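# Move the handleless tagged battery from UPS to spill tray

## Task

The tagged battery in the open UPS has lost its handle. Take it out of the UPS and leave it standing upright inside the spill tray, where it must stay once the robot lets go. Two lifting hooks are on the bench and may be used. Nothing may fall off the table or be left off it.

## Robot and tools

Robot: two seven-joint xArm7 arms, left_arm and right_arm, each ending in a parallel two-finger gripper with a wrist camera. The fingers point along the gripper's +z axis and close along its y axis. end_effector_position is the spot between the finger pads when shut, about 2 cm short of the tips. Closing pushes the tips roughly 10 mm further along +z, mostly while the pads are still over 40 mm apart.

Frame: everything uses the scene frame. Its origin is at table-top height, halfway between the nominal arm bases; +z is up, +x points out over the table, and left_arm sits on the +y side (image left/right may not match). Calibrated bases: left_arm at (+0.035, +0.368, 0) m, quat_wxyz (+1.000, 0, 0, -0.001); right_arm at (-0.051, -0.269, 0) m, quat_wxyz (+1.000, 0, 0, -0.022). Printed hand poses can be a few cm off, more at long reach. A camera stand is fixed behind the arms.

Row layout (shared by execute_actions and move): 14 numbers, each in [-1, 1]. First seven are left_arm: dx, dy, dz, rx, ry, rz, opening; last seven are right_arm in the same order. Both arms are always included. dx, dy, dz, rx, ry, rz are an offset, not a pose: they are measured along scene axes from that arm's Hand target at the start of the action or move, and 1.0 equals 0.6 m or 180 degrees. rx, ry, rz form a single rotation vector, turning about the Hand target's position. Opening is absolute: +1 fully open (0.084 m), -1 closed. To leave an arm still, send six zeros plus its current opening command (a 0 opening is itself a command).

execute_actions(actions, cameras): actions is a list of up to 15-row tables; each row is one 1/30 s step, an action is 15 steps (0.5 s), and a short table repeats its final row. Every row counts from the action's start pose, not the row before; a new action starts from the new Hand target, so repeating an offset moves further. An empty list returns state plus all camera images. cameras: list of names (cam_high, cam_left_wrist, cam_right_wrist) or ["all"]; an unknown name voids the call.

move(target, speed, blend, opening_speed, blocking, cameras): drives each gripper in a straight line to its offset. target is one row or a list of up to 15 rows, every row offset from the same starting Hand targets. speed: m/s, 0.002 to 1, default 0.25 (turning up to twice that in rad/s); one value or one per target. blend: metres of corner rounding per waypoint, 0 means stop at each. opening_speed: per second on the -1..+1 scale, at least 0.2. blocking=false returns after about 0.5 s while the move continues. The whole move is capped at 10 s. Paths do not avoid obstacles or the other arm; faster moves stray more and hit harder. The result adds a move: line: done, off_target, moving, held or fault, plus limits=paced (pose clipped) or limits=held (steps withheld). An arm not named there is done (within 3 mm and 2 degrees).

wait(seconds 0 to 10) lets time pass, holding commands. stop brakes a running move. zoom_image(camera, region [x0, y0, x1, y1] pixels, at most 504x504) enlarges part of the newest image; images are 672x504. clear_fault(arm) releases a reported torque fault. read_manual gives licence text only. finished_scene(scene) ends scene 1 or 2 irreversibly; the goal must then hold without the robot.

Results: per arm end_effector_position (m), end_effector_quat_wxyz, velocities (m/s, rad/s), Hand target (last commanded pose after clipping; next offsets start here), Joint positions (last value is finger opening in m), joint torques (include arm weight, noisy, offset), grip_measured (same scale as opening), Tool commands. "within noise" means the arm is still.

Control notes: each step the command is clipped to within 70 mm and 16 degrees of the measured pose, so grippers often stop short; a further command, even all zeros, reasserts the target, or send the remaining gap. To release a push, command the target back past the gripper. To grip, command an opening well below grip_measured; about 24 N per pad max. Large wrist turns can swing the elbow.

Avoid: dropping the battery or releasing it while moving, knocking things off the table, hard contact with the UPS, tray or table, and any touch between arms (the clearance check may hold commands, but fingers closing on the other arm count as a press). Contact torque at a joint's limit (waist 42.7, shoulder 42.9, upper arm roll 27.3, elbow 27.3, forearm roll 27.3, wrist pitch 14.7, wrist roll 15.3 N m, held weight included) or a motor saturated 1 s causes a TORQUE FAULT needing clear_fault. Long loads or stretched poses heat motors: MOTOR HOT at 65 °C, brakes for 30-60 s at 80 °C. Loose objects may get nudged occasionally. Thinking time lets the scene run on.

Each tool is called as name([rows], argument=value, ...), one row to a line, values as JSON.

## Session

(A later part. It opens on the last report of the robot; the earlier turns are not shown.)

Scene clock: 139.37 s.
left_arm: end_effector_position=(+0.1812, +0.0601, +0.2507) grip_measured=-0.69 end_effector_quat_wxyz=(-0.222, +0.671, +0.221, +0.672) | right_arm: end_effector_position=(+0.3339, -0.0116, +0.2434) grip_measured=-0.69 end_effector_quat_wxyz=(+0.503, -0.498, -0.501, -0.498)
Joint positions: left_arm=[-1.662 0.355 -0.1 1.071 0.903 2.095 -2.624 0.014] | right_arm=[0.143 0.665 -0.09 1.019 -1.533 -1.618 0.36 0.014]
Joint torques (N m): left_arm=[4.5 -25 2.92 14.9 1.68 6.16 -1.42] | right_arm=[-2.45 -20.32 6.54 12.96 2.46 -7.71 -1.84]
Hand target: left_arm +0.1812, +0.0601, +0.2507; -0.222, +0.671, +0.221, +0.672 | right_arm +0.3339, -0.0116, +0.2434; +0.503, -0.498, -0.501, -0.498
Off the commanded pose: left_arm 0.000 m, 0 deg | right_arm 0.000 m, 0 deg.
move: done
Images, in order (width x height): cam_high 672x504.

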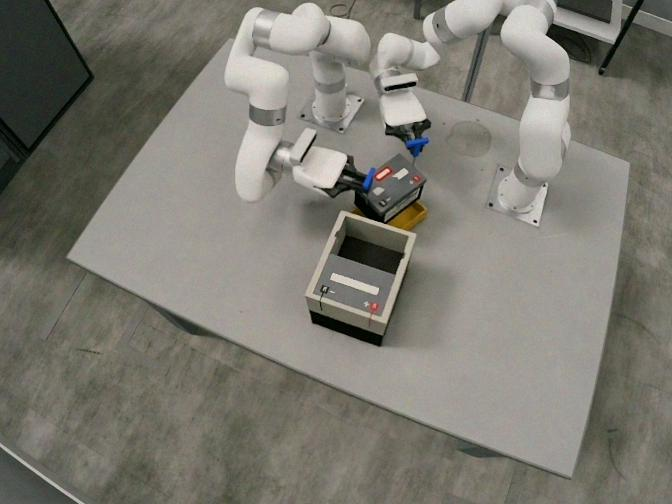

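move(target=[0,0,-0.037,0,0,0,-1,0,0,-0.037,0,0,0,-1], speed=0.06, cameras=["cam_high"])

zoom_image(camera="cam_high", region=[340, 140, 440, 240])

Scene clock: 141.77 s.
left_arm: end_effector_position=(+0.1812, +0.0601, +0.2285) grip_measured=-0.69 end_effector_quat_wxyz=(-0.222, +0.671, +0.221, +0.672) | right_arm: end_effector_position=(+0.3339, -0.0116, +0.2212) grip_measured=-0.69 end_effector_quat_wxyz=(+0.503, -0.498, -0.501, -0.498)
Joint positions: left_arm=[-1.66 0.403 -0.097 1.071 0.889 2.064 -2.666 0.014] | right_arm=[0.141 0.726 -0.087 1.028 -1.531 -1.621 0.308 0.014]
Joint torques (N m): left_arm=[4.57 -25.67 3.13 16.47 1.54 6.41 -1.46] | right_arm=[-2.35 -20.8 6.71 12.33 2.25 -7.85 -1.84]
Hand target: left_arm +0.1812, +0.0601, +0.2285; -0.222, +0.671, +0.221, +0.672 | right_arm +0.3339, -0.0116, +0.2212; +0.503, -0.498, -0.501, -0.498
Off the commanded pose: left_arm 0.000 m, 0 deg | right_arm 0.000 m, 0 deg.
move: done
Images, in order (width x height): cam_high 672x504.

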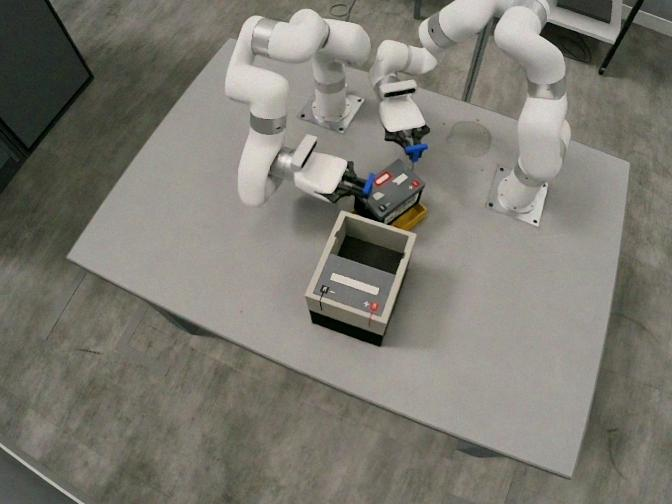

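Scaled by 5.040 from the camera's 672x504 image, which has a finer 960x720 frame.

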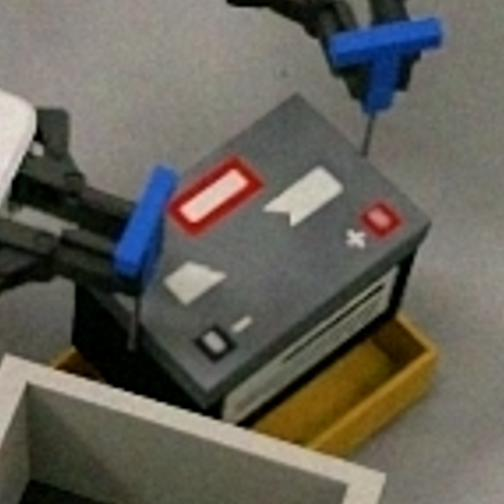

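move([
  [0.006,0.006,0,0,0,0,-1,0.006,0.006,0,0,0,0,-1],
  [0.006,0.006,-0.025,0,0,0,-1,0.006,0.006,-0.025,0,0,0,-1],
], speed=0.04, cameras=["all"])

zoom_image(camera="cam_high", region=[340, 140, 440, 240])

Scene clock: 145.87 s.
left_arm: end_effector_position=(+0.1848, +0.0637, +0.2135) grip_measured=-0.69 end_effector_quat_wxyz=(-0.222, +0.671, +0.221, +0.672) | right_arm: end_effector_position=(+0.3375, -0.0080, +0.2062) grip_measured=-0.69 end_effector_quat_wxyz=(+0.503, -0.498, -0.501, -0.498)
Joint positions: left_arm=[-1.653 0.426 -0.094 1.056 0.885 2.036 -2.694 0.014] | right_arm=[0.144 0.775 -0.081 1.055 -1.523 -1.617 0.286 0.014]
Joint torques (N m): left_arm=[4.58 -25.83 3.08 15.98 1.38 6.45 -1.44] | right_arm=[-2.34 -21.5 7.01 12.05 2.14 -7.87 -1.76]
Hand target: left_arm +0.1848, +0.0637, +0.2135; -0.222, +0.671, +0.221, +0.672 | right_arm +0.3375, -0.0080, +0.2062; +0.503, -0.498, -0.501, -0.498
Off the commanded pose: left_arm 0.000 m, 0 deg | right_arm 0.000 m, 0 deg.
move: done

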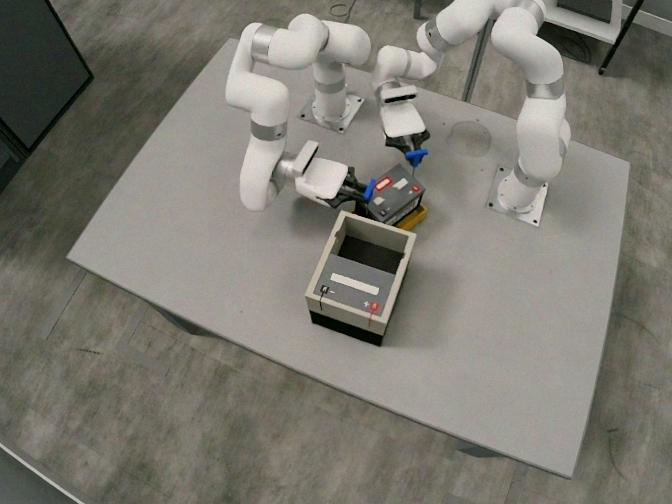

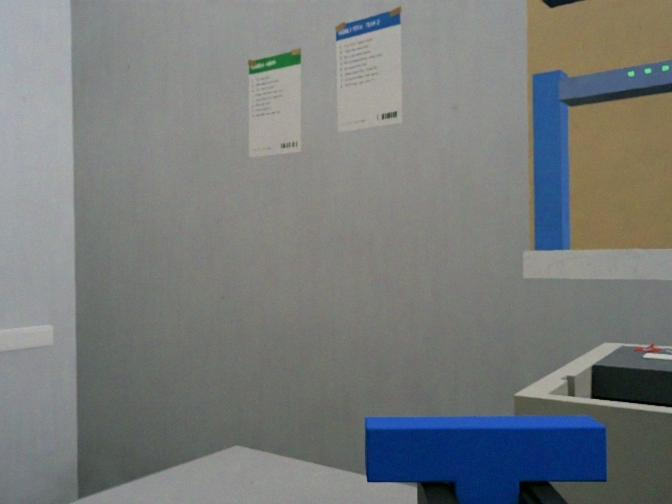

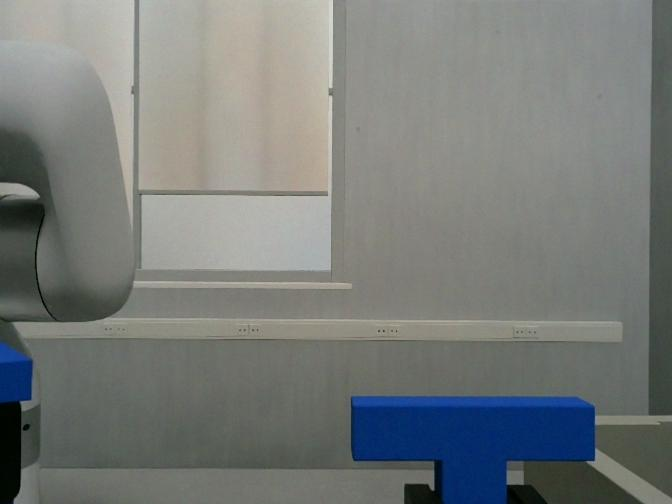

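Scaled by 5.040 from the camera's 672x504 image, which has a finer 960x720 frame.

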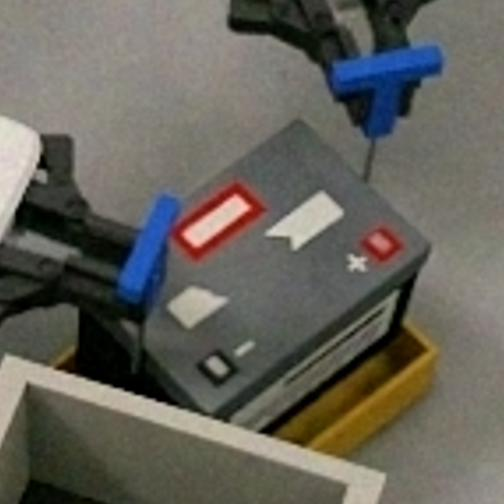

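move(target=[0,0,-0.03,0,0,0,-1,0,0,-0.03,0,0,0,-1], speed=0.03, cameras=["all"])

zoom_image(camera="cam_high", region=[340, 140, 440, 240])

Scene clock: 147.37 s.
left_arm: end_effector_position=(+0.1848, +0.0637, +0.1955) grip_measured=-0.69 end_effector_quat_wxyz=(-0.222, +0.671, +0.221, +0.672) | right_arm: end_effector_position=(+0.3375, -0.0080, +0.1882) grip_measured=-0.69 end_effector_quat_wxyz=(+0.503, -0.498, -0.501, -0.498)
Joint positions: left_arm=[-1.652 0.468 -0.092 1.061 0.878 2.012 -2.725 0.014] | right_arm=[0.143 0.826 -0.078 1.071 -1.521 -1.619 0.25 0.014]
Joint torques (N m): left_arm=[4.52 -26.29 3.06 15.46 1.27 6.73 -1.45] | right_arm=[-2.28 -21.24 7.28 11.52 2.07 -7.9 -1.91]
Hand target: left_arm +0.1848, +0.0637, +0.1955; -0.222, +0.671, +0.221, +0.672 | right_arm +0.3375, -0.0080, +0.1882; +0.503, -0.498, -0.501, -0.498
Off the commanded pose: left_arm 0.000 m, 0 deg | right_arm 0.000 m, 0 deg.
move: done

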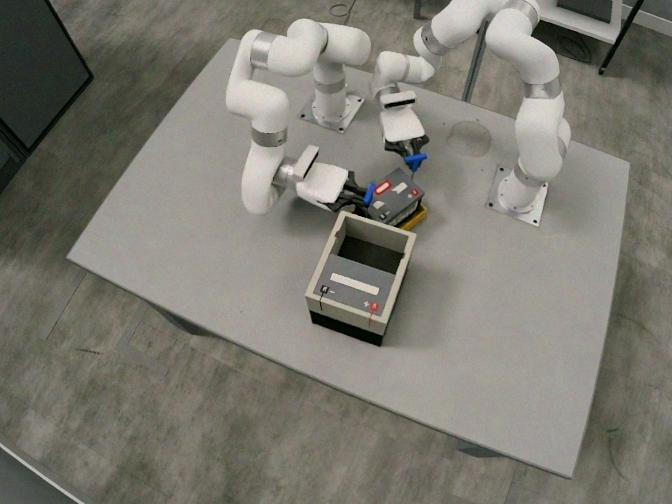

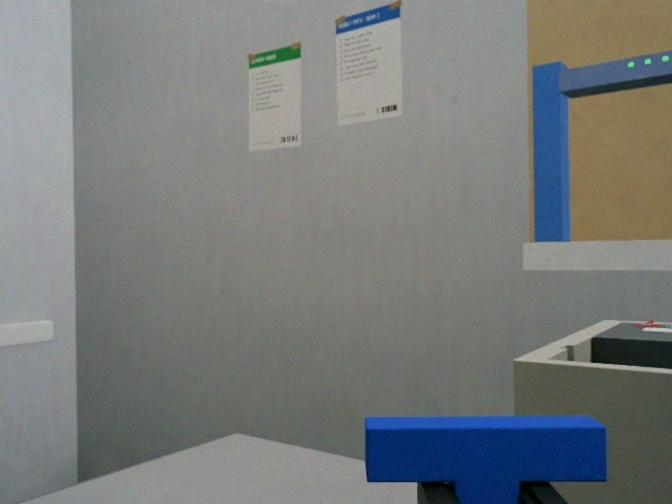

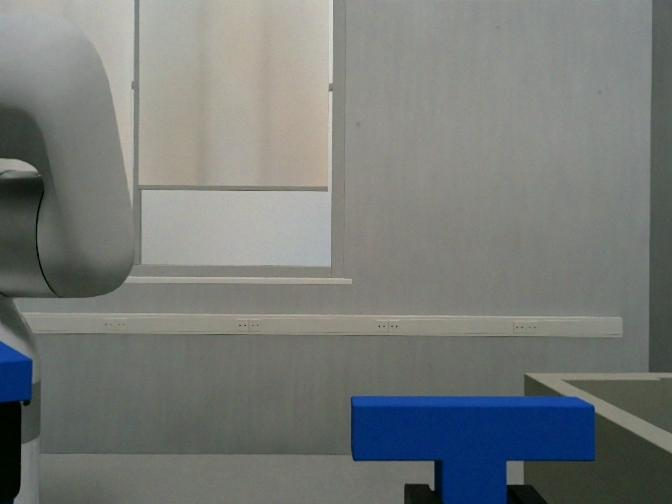

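Scaled by 5.040 from the camera's 672x504 image, which has a finer 960x720 frame.

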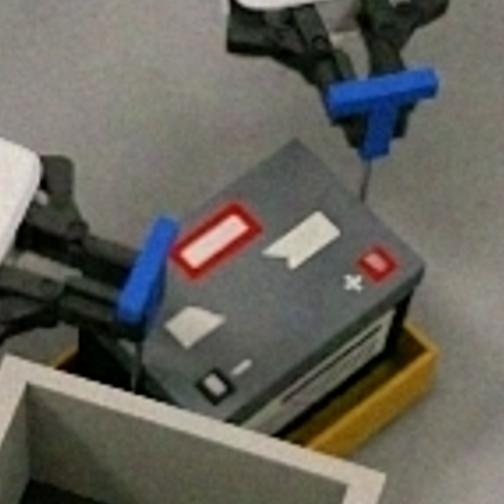

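move(target=[0,0,-0.02,0,0,0,-1,0,0,-0.02,0,0,0,-1], speed=0.03)

move(target=[0,0,-0.015,0,0,0,-1,0,0,-0.015,0,0,0,-1], speed=0.03, cameras=["all"])

zoom_image(camera="cam_high", region=[340, 140, 440, 240])

Scene clock: 148.47 s.
left_arm: end_effector_position=(+0.1848, +0.0637, +0.1835) grip_measured=-0.69 end_effector_quat_wxyz=(-0.222, +0.671, +0.221, +0.672) | right_arm: end_effector_position=(+0.3375, -0.0080, +0.1762) grip_measured=-0.69 end_effector_quat_wxyz=(+0.503, -0.498, -0.501, -0.498)
Joint positions: left_arm=[-1.651 0.497 -0.09 1.066 0.873 1.996 -2.745 0.014] | right_arm=[0.142 0.862 -0.077 1.083 -1.52 -1.621 0.227 0.014]
Joint torques (N m): left_arm=[4.44 -26.34 3.28 15.12 1.03 6.68 -1.43] | right_arm=[-2.28 -21.79 7.49 11.22 1.93 -7.89 -1.86]
Hand target: left_arm +0.1848, +0.0637, +0.1835; -0.222, +0.671, +0.221, +0.672 | right_arm +0.3375, -0.0080, +0.1762; +0.503, -0.498, -0.501, -0.498
Off the commanded pose: left_arm 0.000 m, 0 deg | right_arm 0.000 m, 0 deg.
move: done

Scene clock: 149.23 s.
left_arm: end_effector_position=(+0.1848, +0.0637, +0.1745) grip_measured=-0.69 end_effector_quat_wxyz=(-0.222, +0.671, +0.221, +0.672) | right_arm: end_effector_position=(+0.3375, -0.0080, +0.1672) grip_measured=-0.69 end_effector_quat_wxyz=(+0.503, -0.498, -0.501, -0.498)
Joint positions: left_arm=[-1.65 0.52 -0.089 1.071 0.87 1.984 -2.76 0.014] | right_arm=[0.141 0.888 -0.075 1.094 -1.519 -1.621 0.211 0.014]
Joint torques (N m): left_arm=[4.63 -26.75 3.36 14.81 1.03 6.73 -1.41] | right_arm=[-2.47 -21.76 7.47 10.91 1.94 -7.9 -1.85]
Hand target: left_arm +0.1848, +0.0637, +0.1745; -0.222, +0.671, +0.221, +0.672 | right_arm +0.3375, -0.0080, +0.1672; +0.503, -0.498, -0.501, -0.498
Off the commanded pose: left_arm 0.000 m, 0 deg | right_arm 0.000 m, 0 deg.
move: done

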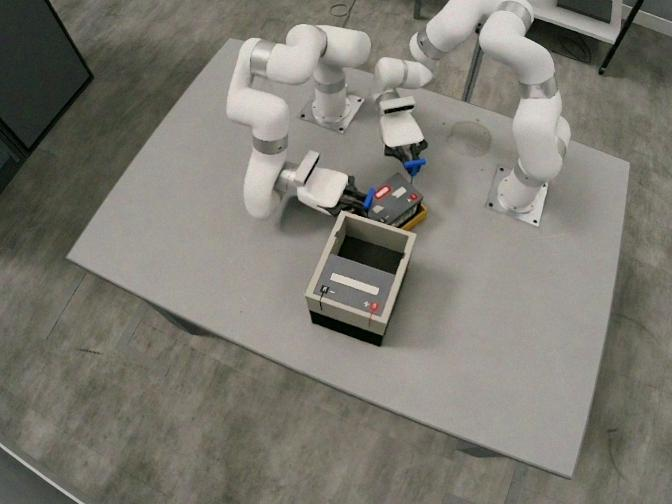

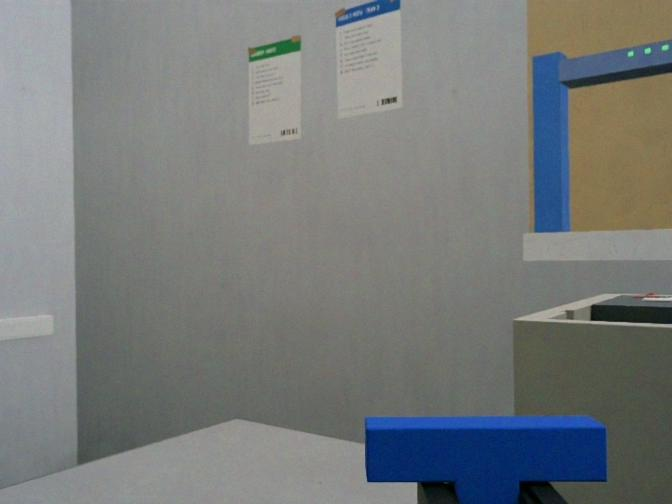

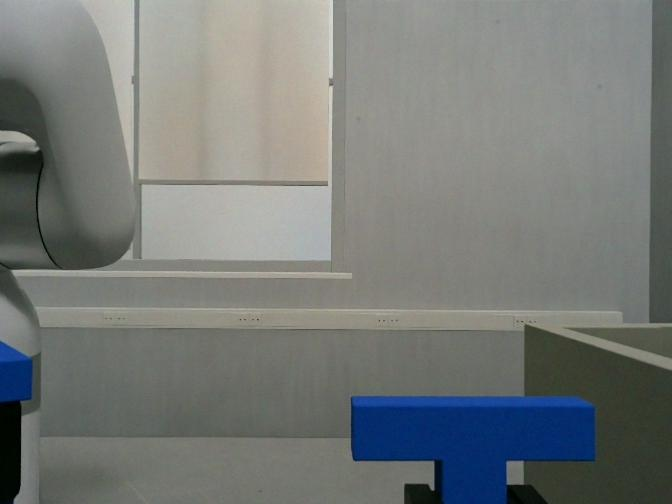

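Scaled by 5.040 from the camera's 672x504 image, which has a finer 960x720 frame.

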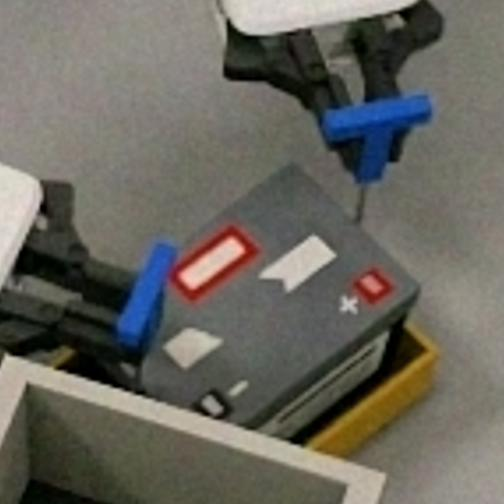

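move(target=[0,0,-0.015,0,0,0,-1,0,0,-0.015,0,0,0,-1], speed=0.03)

move(target=[0,0,-0.012,0,0,0,-1,0,0,-0.012,0,0,0,-1], speed=0.03, cameras=["cam_high"])

zoom_image(camera="cam_high", region=[340, 140, 440, 240])

Scene clock: 150.40 s.
left_arm: end_effector_position=(+0.1848, +0.0637, +0.1657) grip_measured=-0.69 end_effector_quat_wxyz=(-0.222, +0.671, +0.221, +0.672) | right_arm: end_effector_position=(+0.3375, -0.0081, +0.1585) grip_measured=-0.69 end_effector_quat_wxyz=(+0.503, -0.498, -0.501, -0.498)
Joint positions: left_arm=[-1.649 0.542 -0.088 1.076 0.867 1.973 -2.774 0.014] | right_arm=[0.14 0.915 -0.074 1.105 -1.518 -1.623 0.196 0.014]
Joint torques (N m): left_arm=[4.98 -22.44 1.79 13.94 0.37 2.35 -1.71] | right_arm=[1.81 -16.04 -1.87 8.69 1.41 -1.37 -2.01]
Hand target: left_arm +0.1848, +0.0637, +0.1655; -0.222, +0.671, +0.221, +0.672 | right_arm +0.3375, -0.0080, +0.1582; +0.503, -0.498, -0.501, -0.498
Off the commanded pose: left_arm 0.000 m, 0 deg | right_arm 0.000 m, 0 deg.
move: done

Scene clock: 151.17 s.
left_arm: end_effector_position=(+0.1848, +0.0637, +0.1583) grip_measured=-0.69 end_effector_quat_wxyz=(-0.222, +0.671, +0.221, +0.672) | right_arm: end_effector_position=(+0.3375, -0.0080, +0.1510) grip_measured=-0.69 end_effector_quat_wxyz=(+0.503, -0.498, -0.501, -0.498)
Joint positions: left_arm=[-1.649 0.561 -0.087 1.081 0.865 1.964 -2.785 0.014] | right_arm=[0.14 0.936 -0.074 1.115 -1.517 -1.623 0.184 0.014]
Joint torques (N m): left_arm=[4.87 -21.57 2.38 13.43 -0.13 0.49 -1.62] | right_arm=[-2.36 -16.41 2.67 8.6 1.2 -2.58 -2.06]
Hand target: left_arm +0.1848, +0.0637, +0.1583; -0.222, +0.671, +0.221, +0.672 | right_arm +0.3375, -0.0080, +0.1510; +0.503, -0.498, -0.501, -0.498
Off the commanded pose: left_arm 0.000 m, 0 deg | right_arm 0.000 m, 0 deg.
move: done
Images, in order (width x height): cam_high 672x504.

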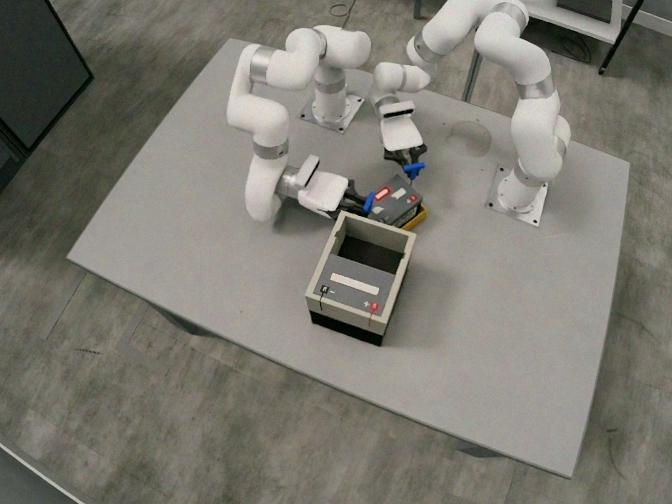

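Scaled by 5.040 from the camera's 672x504 image, which has a finer 960x720 frame.

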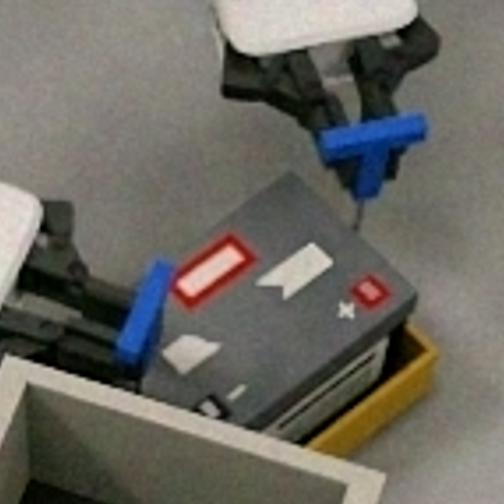

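zoom_image(camera="cam_high", region=[395, 190, 435, 235])

zoom_image(camera="cam_high", region=[345, 165, 400, 220])

Scaled by 11.200 from the camera's 672x504 image, which has a finer 960x720 frame.

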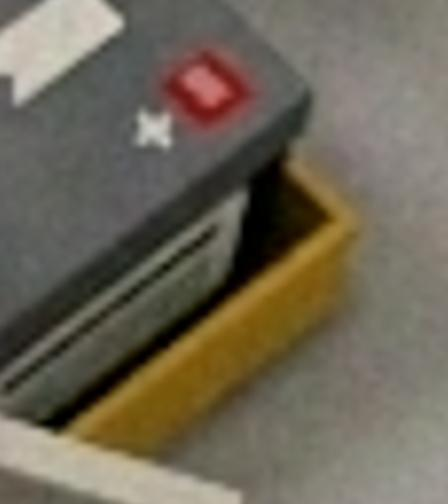

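Scaled by 9.164 from the camera's 672x504 image, which has a finer 960x720 frame.

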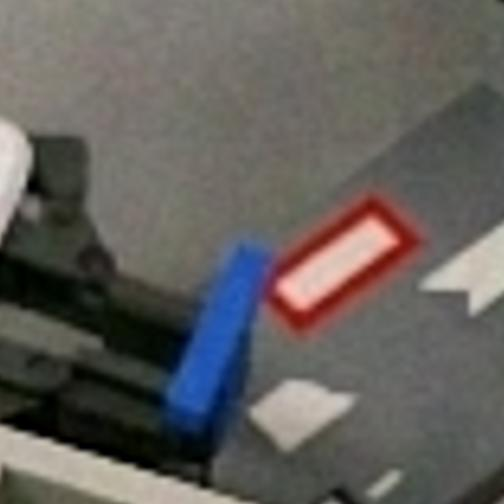

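move([
  [-0.0149,0.0074,0,0,0,0,-1,0.0149,-0.0074,0,0,0,0,-1],
  [-0.0179,0.0089,0.03,0,0,0,-1,0.0165,-0.0089,0.03,0,0,0,-1],
], speed=0.04, cameras=["cam_high"])

zoom_image(camera="cam_high", region=[340, 140, 440, 240])

Scene clock: 153.83 s.
left_arm: end_effector_position=(+0.1741, +0.0690, +0.1763) grip_measured=-0.69 end_effector_quat_wxyz=(-0.222, +0.671, +0.221, +0.672) | right_arm: end_effector_position=(+0.3474, -0.0134, +0.1690) grip_measured=-0.69 end_effector_quat_wxyz=(+0.503, -0.498, -0.501, -0.498)
Joint positions: left_arm=[-1.663 0.508 -0.102 1.059 0.846 1.997 -2.773 0.014] | right_arm=[0.132 0.899 -0.082 1.138 -1.528 -1.628 0.245 0.014]
Joint torques (N m): left_arm=[-3.96 -30.41 -2.17 6.8 2.11 4.24 1.21] | right_arm=[1.81 -27.67 -2.8 3.13 -0.87 -2.47 2.04]
Hand target: left_arm +0.1741, +0.0690, +0.1763; -0.222, +0.671, +0.221, +0.672 | right_arm +0.3474, -0.0133, +0.1690; +0.503, -0.498, -0.501, -0.498
Off the commanded pose: left_arm 0.000 m, 0 deg | right_arm 0.000 m, 0 deg.
move: done
Images, in order (width x height): cam_high 672x504.

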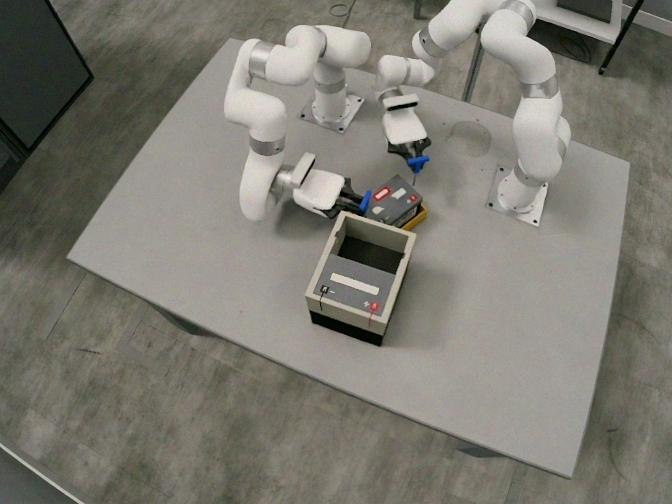

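Scaled by 5.040 from the camera's 672x504 image, which has a finer 960x720 frame.

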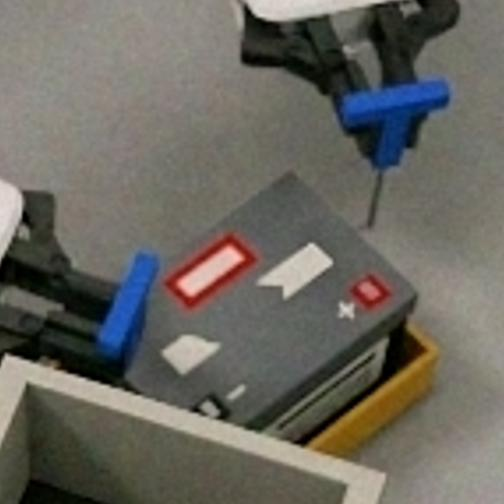

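move([
  [0,0,0.15,0,0,0,-1,0,0,0.15,0,0,0,-1],
  [-0.1,0.1,0.3,0,0,0,-1,0.0,-0.25,0.3,0,0,0,-1],
], speed=[0.1,0.25], blend=[0.02,0], cameras=["all"])

zoom_image(camera="cam_high", region=[340, 140, 440, 240])

Scene clock: 156.43 s.
left_arm: end_effector_position=(+0.1141, +0.1290, +0.3563) grip_measured=-0.69 end_effector_quat_wxyz=(-0.222, +0.671, +0.221, +0.672) | right_arm: end_effector_position=(+0.3474, -0.1633, +0.3490) grip_measured=-0.69 end_effector_quat_wxyz=(+0.503, -0.498, -0.501, -0.498)
Joint positions: left_arm=[-1.77 0.032 -0.201 0.971 0.788 2.343 -2.537 0.014] | right_arm=[-0.473 0.523 0.243 1.234 -1.885 -1.692 0.726 0.014]
Joint torques (N m): left_arm=[-3.86 -22.79 -2.1 16.03 -0.27 3.94 1.24] | right_arm=[-2.35 -14.2 6.15 12.92 -0.49 -1.29 1.93]
Hand target: left_arm +0.1141, +0.1290, +0.3563; -0.222, +0.671, +0.221, +0.672 | right_arm +0.3474, -0.1633, +0.3490; +0.503, -0.498, -0.501, -0.498
Off the commanded pose: left_arm 0.000 m, 0 deg | right_arm 0.000 m, 0 deg.
joint read past its limit (right arm) — joint 6 (wrist pitch), lower limit.
joint sent to its limit (right arm) — joint 6 (wrist pitch), lower limit. The joint targets still meet the commanded pose.
move: done

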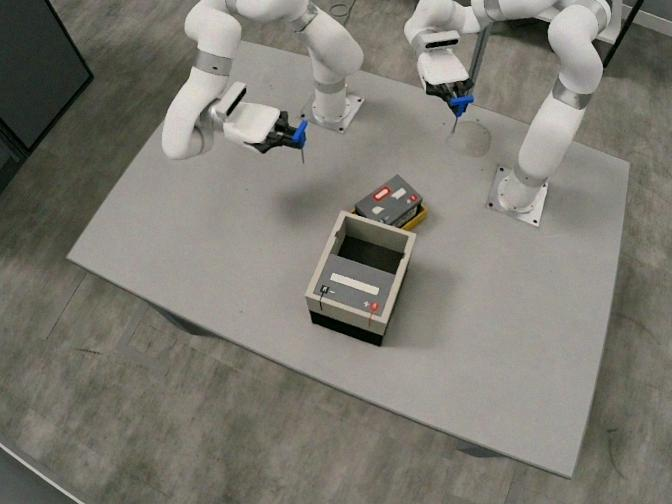

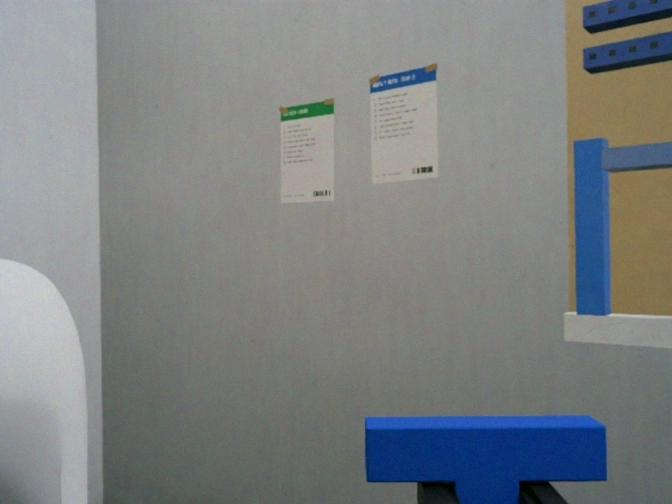

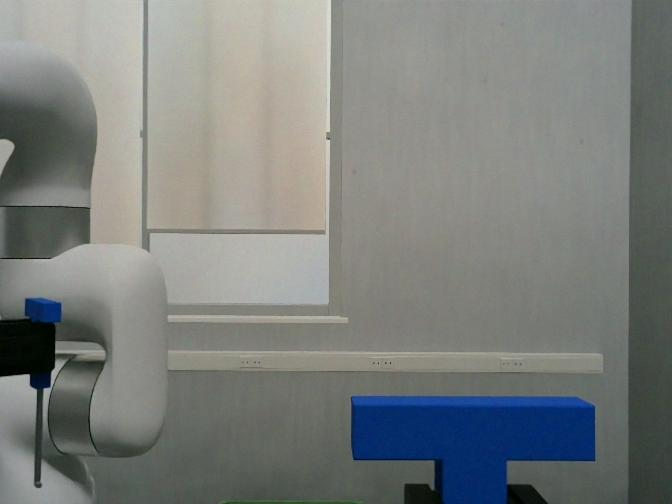

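Scaled by 5.040 from the camera's 672x504 image, which has a finer 960x720 frame.

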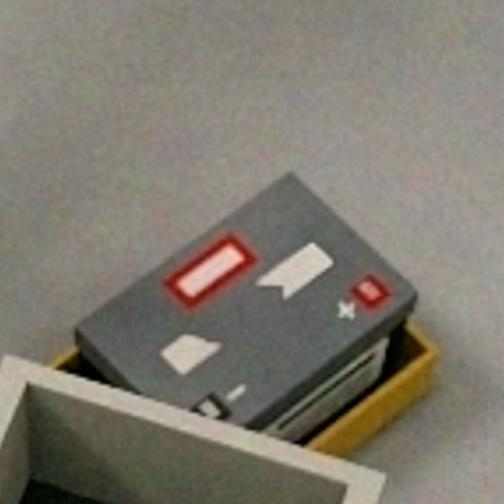

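move([
  [0.31,0.118,0,0,0,0,-1,-0.1,0,0.03,-0.1937,0.1917,-0.1937,-1],
  [0.477,0.335,-0.177,-0.1588,0.4815,-0.1588,-1,-0.212,0.1055,0.018,-0.3874,0.3834,-0.3874,-1],
], speed=0.4, blend=[0.03,0], cameras=["all"])

Scene clock: 161.70 s.
left_arm: end_effector_position=(+0.4003, +0.3300, +0.2501) grip_measured=-0.69 end_effector_quat_wxyz=(+0.000, +1.000, +0.000, +0.000) | right_arm: end_effector_position=(+0.2202, -0.1001, +0.3598) grip_measured=-0.69 end_effector_quat_wxyz=(+0.001, +1.000, -0.001, +0.001)
Joint positions: left_arm=[-1.643 -1.127 1.023 0.903 0.887 1.673 -0.905 0.014] | right_arm=[-0.945 -0.159 1.378 1.472 -2.987 -1.503 3.52 0.014]
Joint torques (N m): left_arm=[-3.94 14.91 -9.41 13.04 -1.48 -0.42 1.16] | right_arm=[-2.58 5.85 -1.21 14.86 -1.25 -2.98 1.97]
Hand target: left_arm +0.4003, +0.3300, +0.2501; +0.000, +1.000, +0.000, +0.000 | right_arm +0.2202, -0.1000, +0.3598; +0.001, +1.000, -0.001, +0.001
Off the commanded pose: left_arm 0.000 m, 0 deg | right_arm 0.000 m, 0 deg.
move: done

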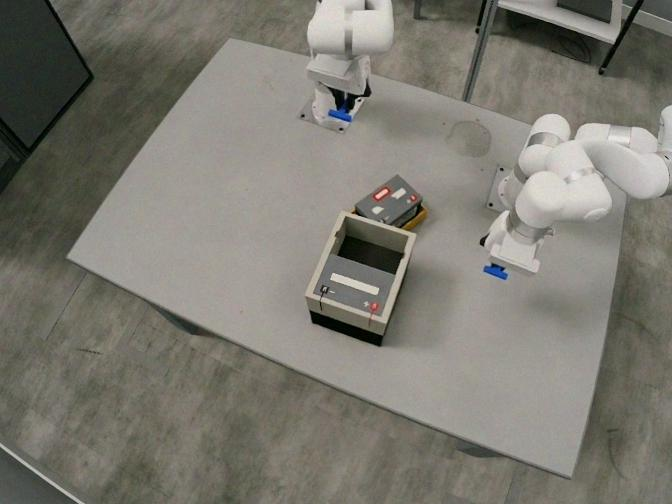

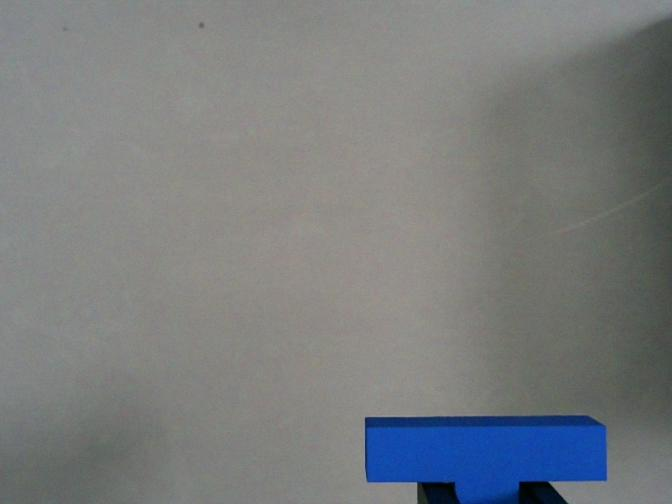

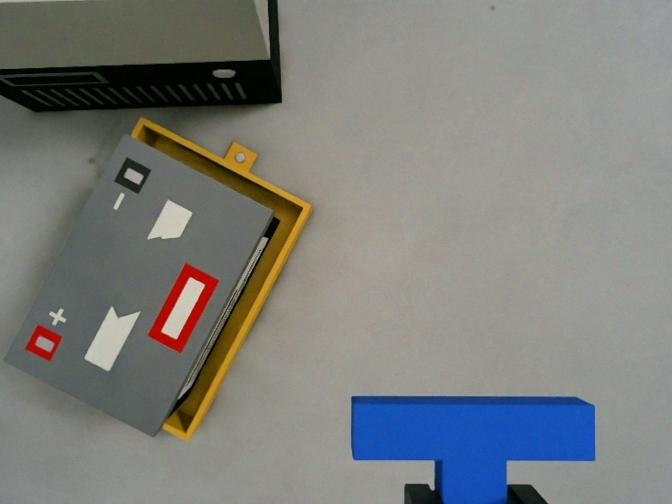

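move([
  [0,0,-0.3,0,0,0,-1,0.05,-0.2,0,0,0,0,-1],
  [0,0,-0.34,0,0,0,-1,0.05,-0.2,-0.52,0,0,0,-1],
  [0,0,-0.3795,0,0,0,-1,0.05,-0.2,-0.5635,0,0,0,-1],
], speed=[0.4,0.4,0.06], blend=[0.02,0,0])

move(target=[0,0,0,0,0,0,-0.3,0,0,0,0,0,0,-0.3], opening_speed=1.5)

move(target=[0,0,0.15,0,0,0,-0.3,0,0,0.15,0,0,0,-0.3], speed=0.2, cameras=["cam_high"])

Scene clock: 165.50 s.
left_arm: end_effector_position=(+0.4002, +0.3300, +0.0225) grip_measured=-0.69 end_effector_quat_wxyz=(+0.000, +1.000, +0.000, +0.000) | right_arm: end_effector_position=(+0.2502, -0.2200, +0.0217) grip_measured=-0.69 end_effector_quat_wxyz=(+0.001, +1.000, -0.001, +0.001)
Joint positions: left_arm=[-1.69 -1.266 1.612 0.642 1.417 1.303 -1.022 0.014] | right_arm=[-0.47 0.417 0.846 0.801 -3.719 -0.594 3.927 0.014]
Joint torques (N m): left_arm=[-3.61 7.42 -8.2 8.81 2.42 -3.52 -1.2] | right_arm=[2.29 -7.82 3.11 4.89 -1.34 0.01 2.15]
Hand target: left_arm +0.4003, +0.3300, +0.0224; +0.000, +1.000, +0.000, +0.000 | right_arm +0.2502, -0.2200, +0.0217; +0.001, +1.000, -0.001, +0.001
Off the commanded pose: left_arm 0.000 m, 0 deg | right_arm 0.000 m, 0 deg.
move: done; limits=paced

Scene clock: 166.20 s.
left_arm: end_effector_position=(+0.4003, +0.3300, +0.0224) grip_measured=-0.32 end_effector_quat_wxyz=(+0.000, +1.000, +0.000, +0.000) | right_arm: end_effector_position=(+0.2502, -0.2200, +0.0217) grip_measured=-0.32 end_effector_quat_wxyz=(+0.001, +1.000, -0.001, +0.001)
Joint positions: left_arm=[-1.69 -1.267 1.613 0.643 1.418 1.303 -1.022 0.03] | right_arm=[-0.47 0.417 0.846 0.801 -3.719 -0.594 3.927 0.03]
Joint torques (N m): left_arm=[-1.84 15.93 -12.62 1.75 -0.7 -0.38 -1.15] | right_arm=[2.14 -7.9 3.29 4.87 -1.3 -0.04 1.98]
Hand target: left_arm +0.4003, +0.3300, +0.0224; +0.000, +1.000, +0.000, +0.000 | right_arm +0.2502, -0.2200, +0.0217; +0.001, +1.000, -0.001, +0.001
Off the commanded pose: left_arm 0.000 m, 0 deg | right_arm 0.000 m, 0 deg.
move: done

Scene clock: 167.27 s.
left_arm: end_effector_position=(+0.4003, +0.3300, +0.1124) grip_measured=-0.32 end_effector_quat_wxyz=(+0.000, +1.000, +0.000, +0.000) | right_arm: end_effector_position=(+0.2502, -0.2201, +0.1117) grip_measured=-0.32 end_effector_quat_wxyz=(+0.001, +1.000, -0.001, +0.001)
Joint positions: left_arm=[-1.633 -1.224 1.338 0.681 1.176 1.442 -0.969 0.03] | right_arm=[-0.742 0.204 1.058 0.883 -3.393 -0.797 3.585 0.03]
Joint torques (N m): left_arm=[4.33 15.43 -14.01 9.88 -1.37 -0.4 1.2] | right_arm=[-2.48 -15.15 6.1 8.85 1.02 -1.93 -2.12]
Hand target: left_arm +0.4003, +0.3300, +0.1124; +0.000, +1.000, +0.000, +0.000 | right_arm +0.2502, -0.2200, +0.1117; +0.001, +1.000, -0.001, +0.001
Off the commanded pose: left_arm 0.000 m, 0 deg | right_arm 0.000 m, 0 deg.
move: done
Images, in order (width x height): cam_high 672x504.

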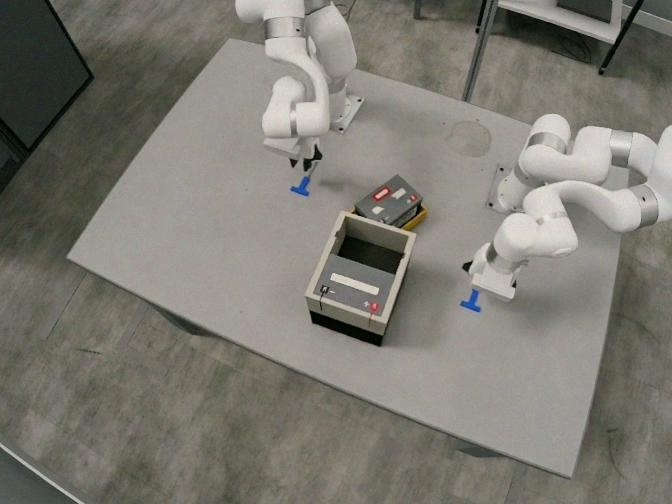

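finished_scene(scene=1)

The scene is finished: the task was done.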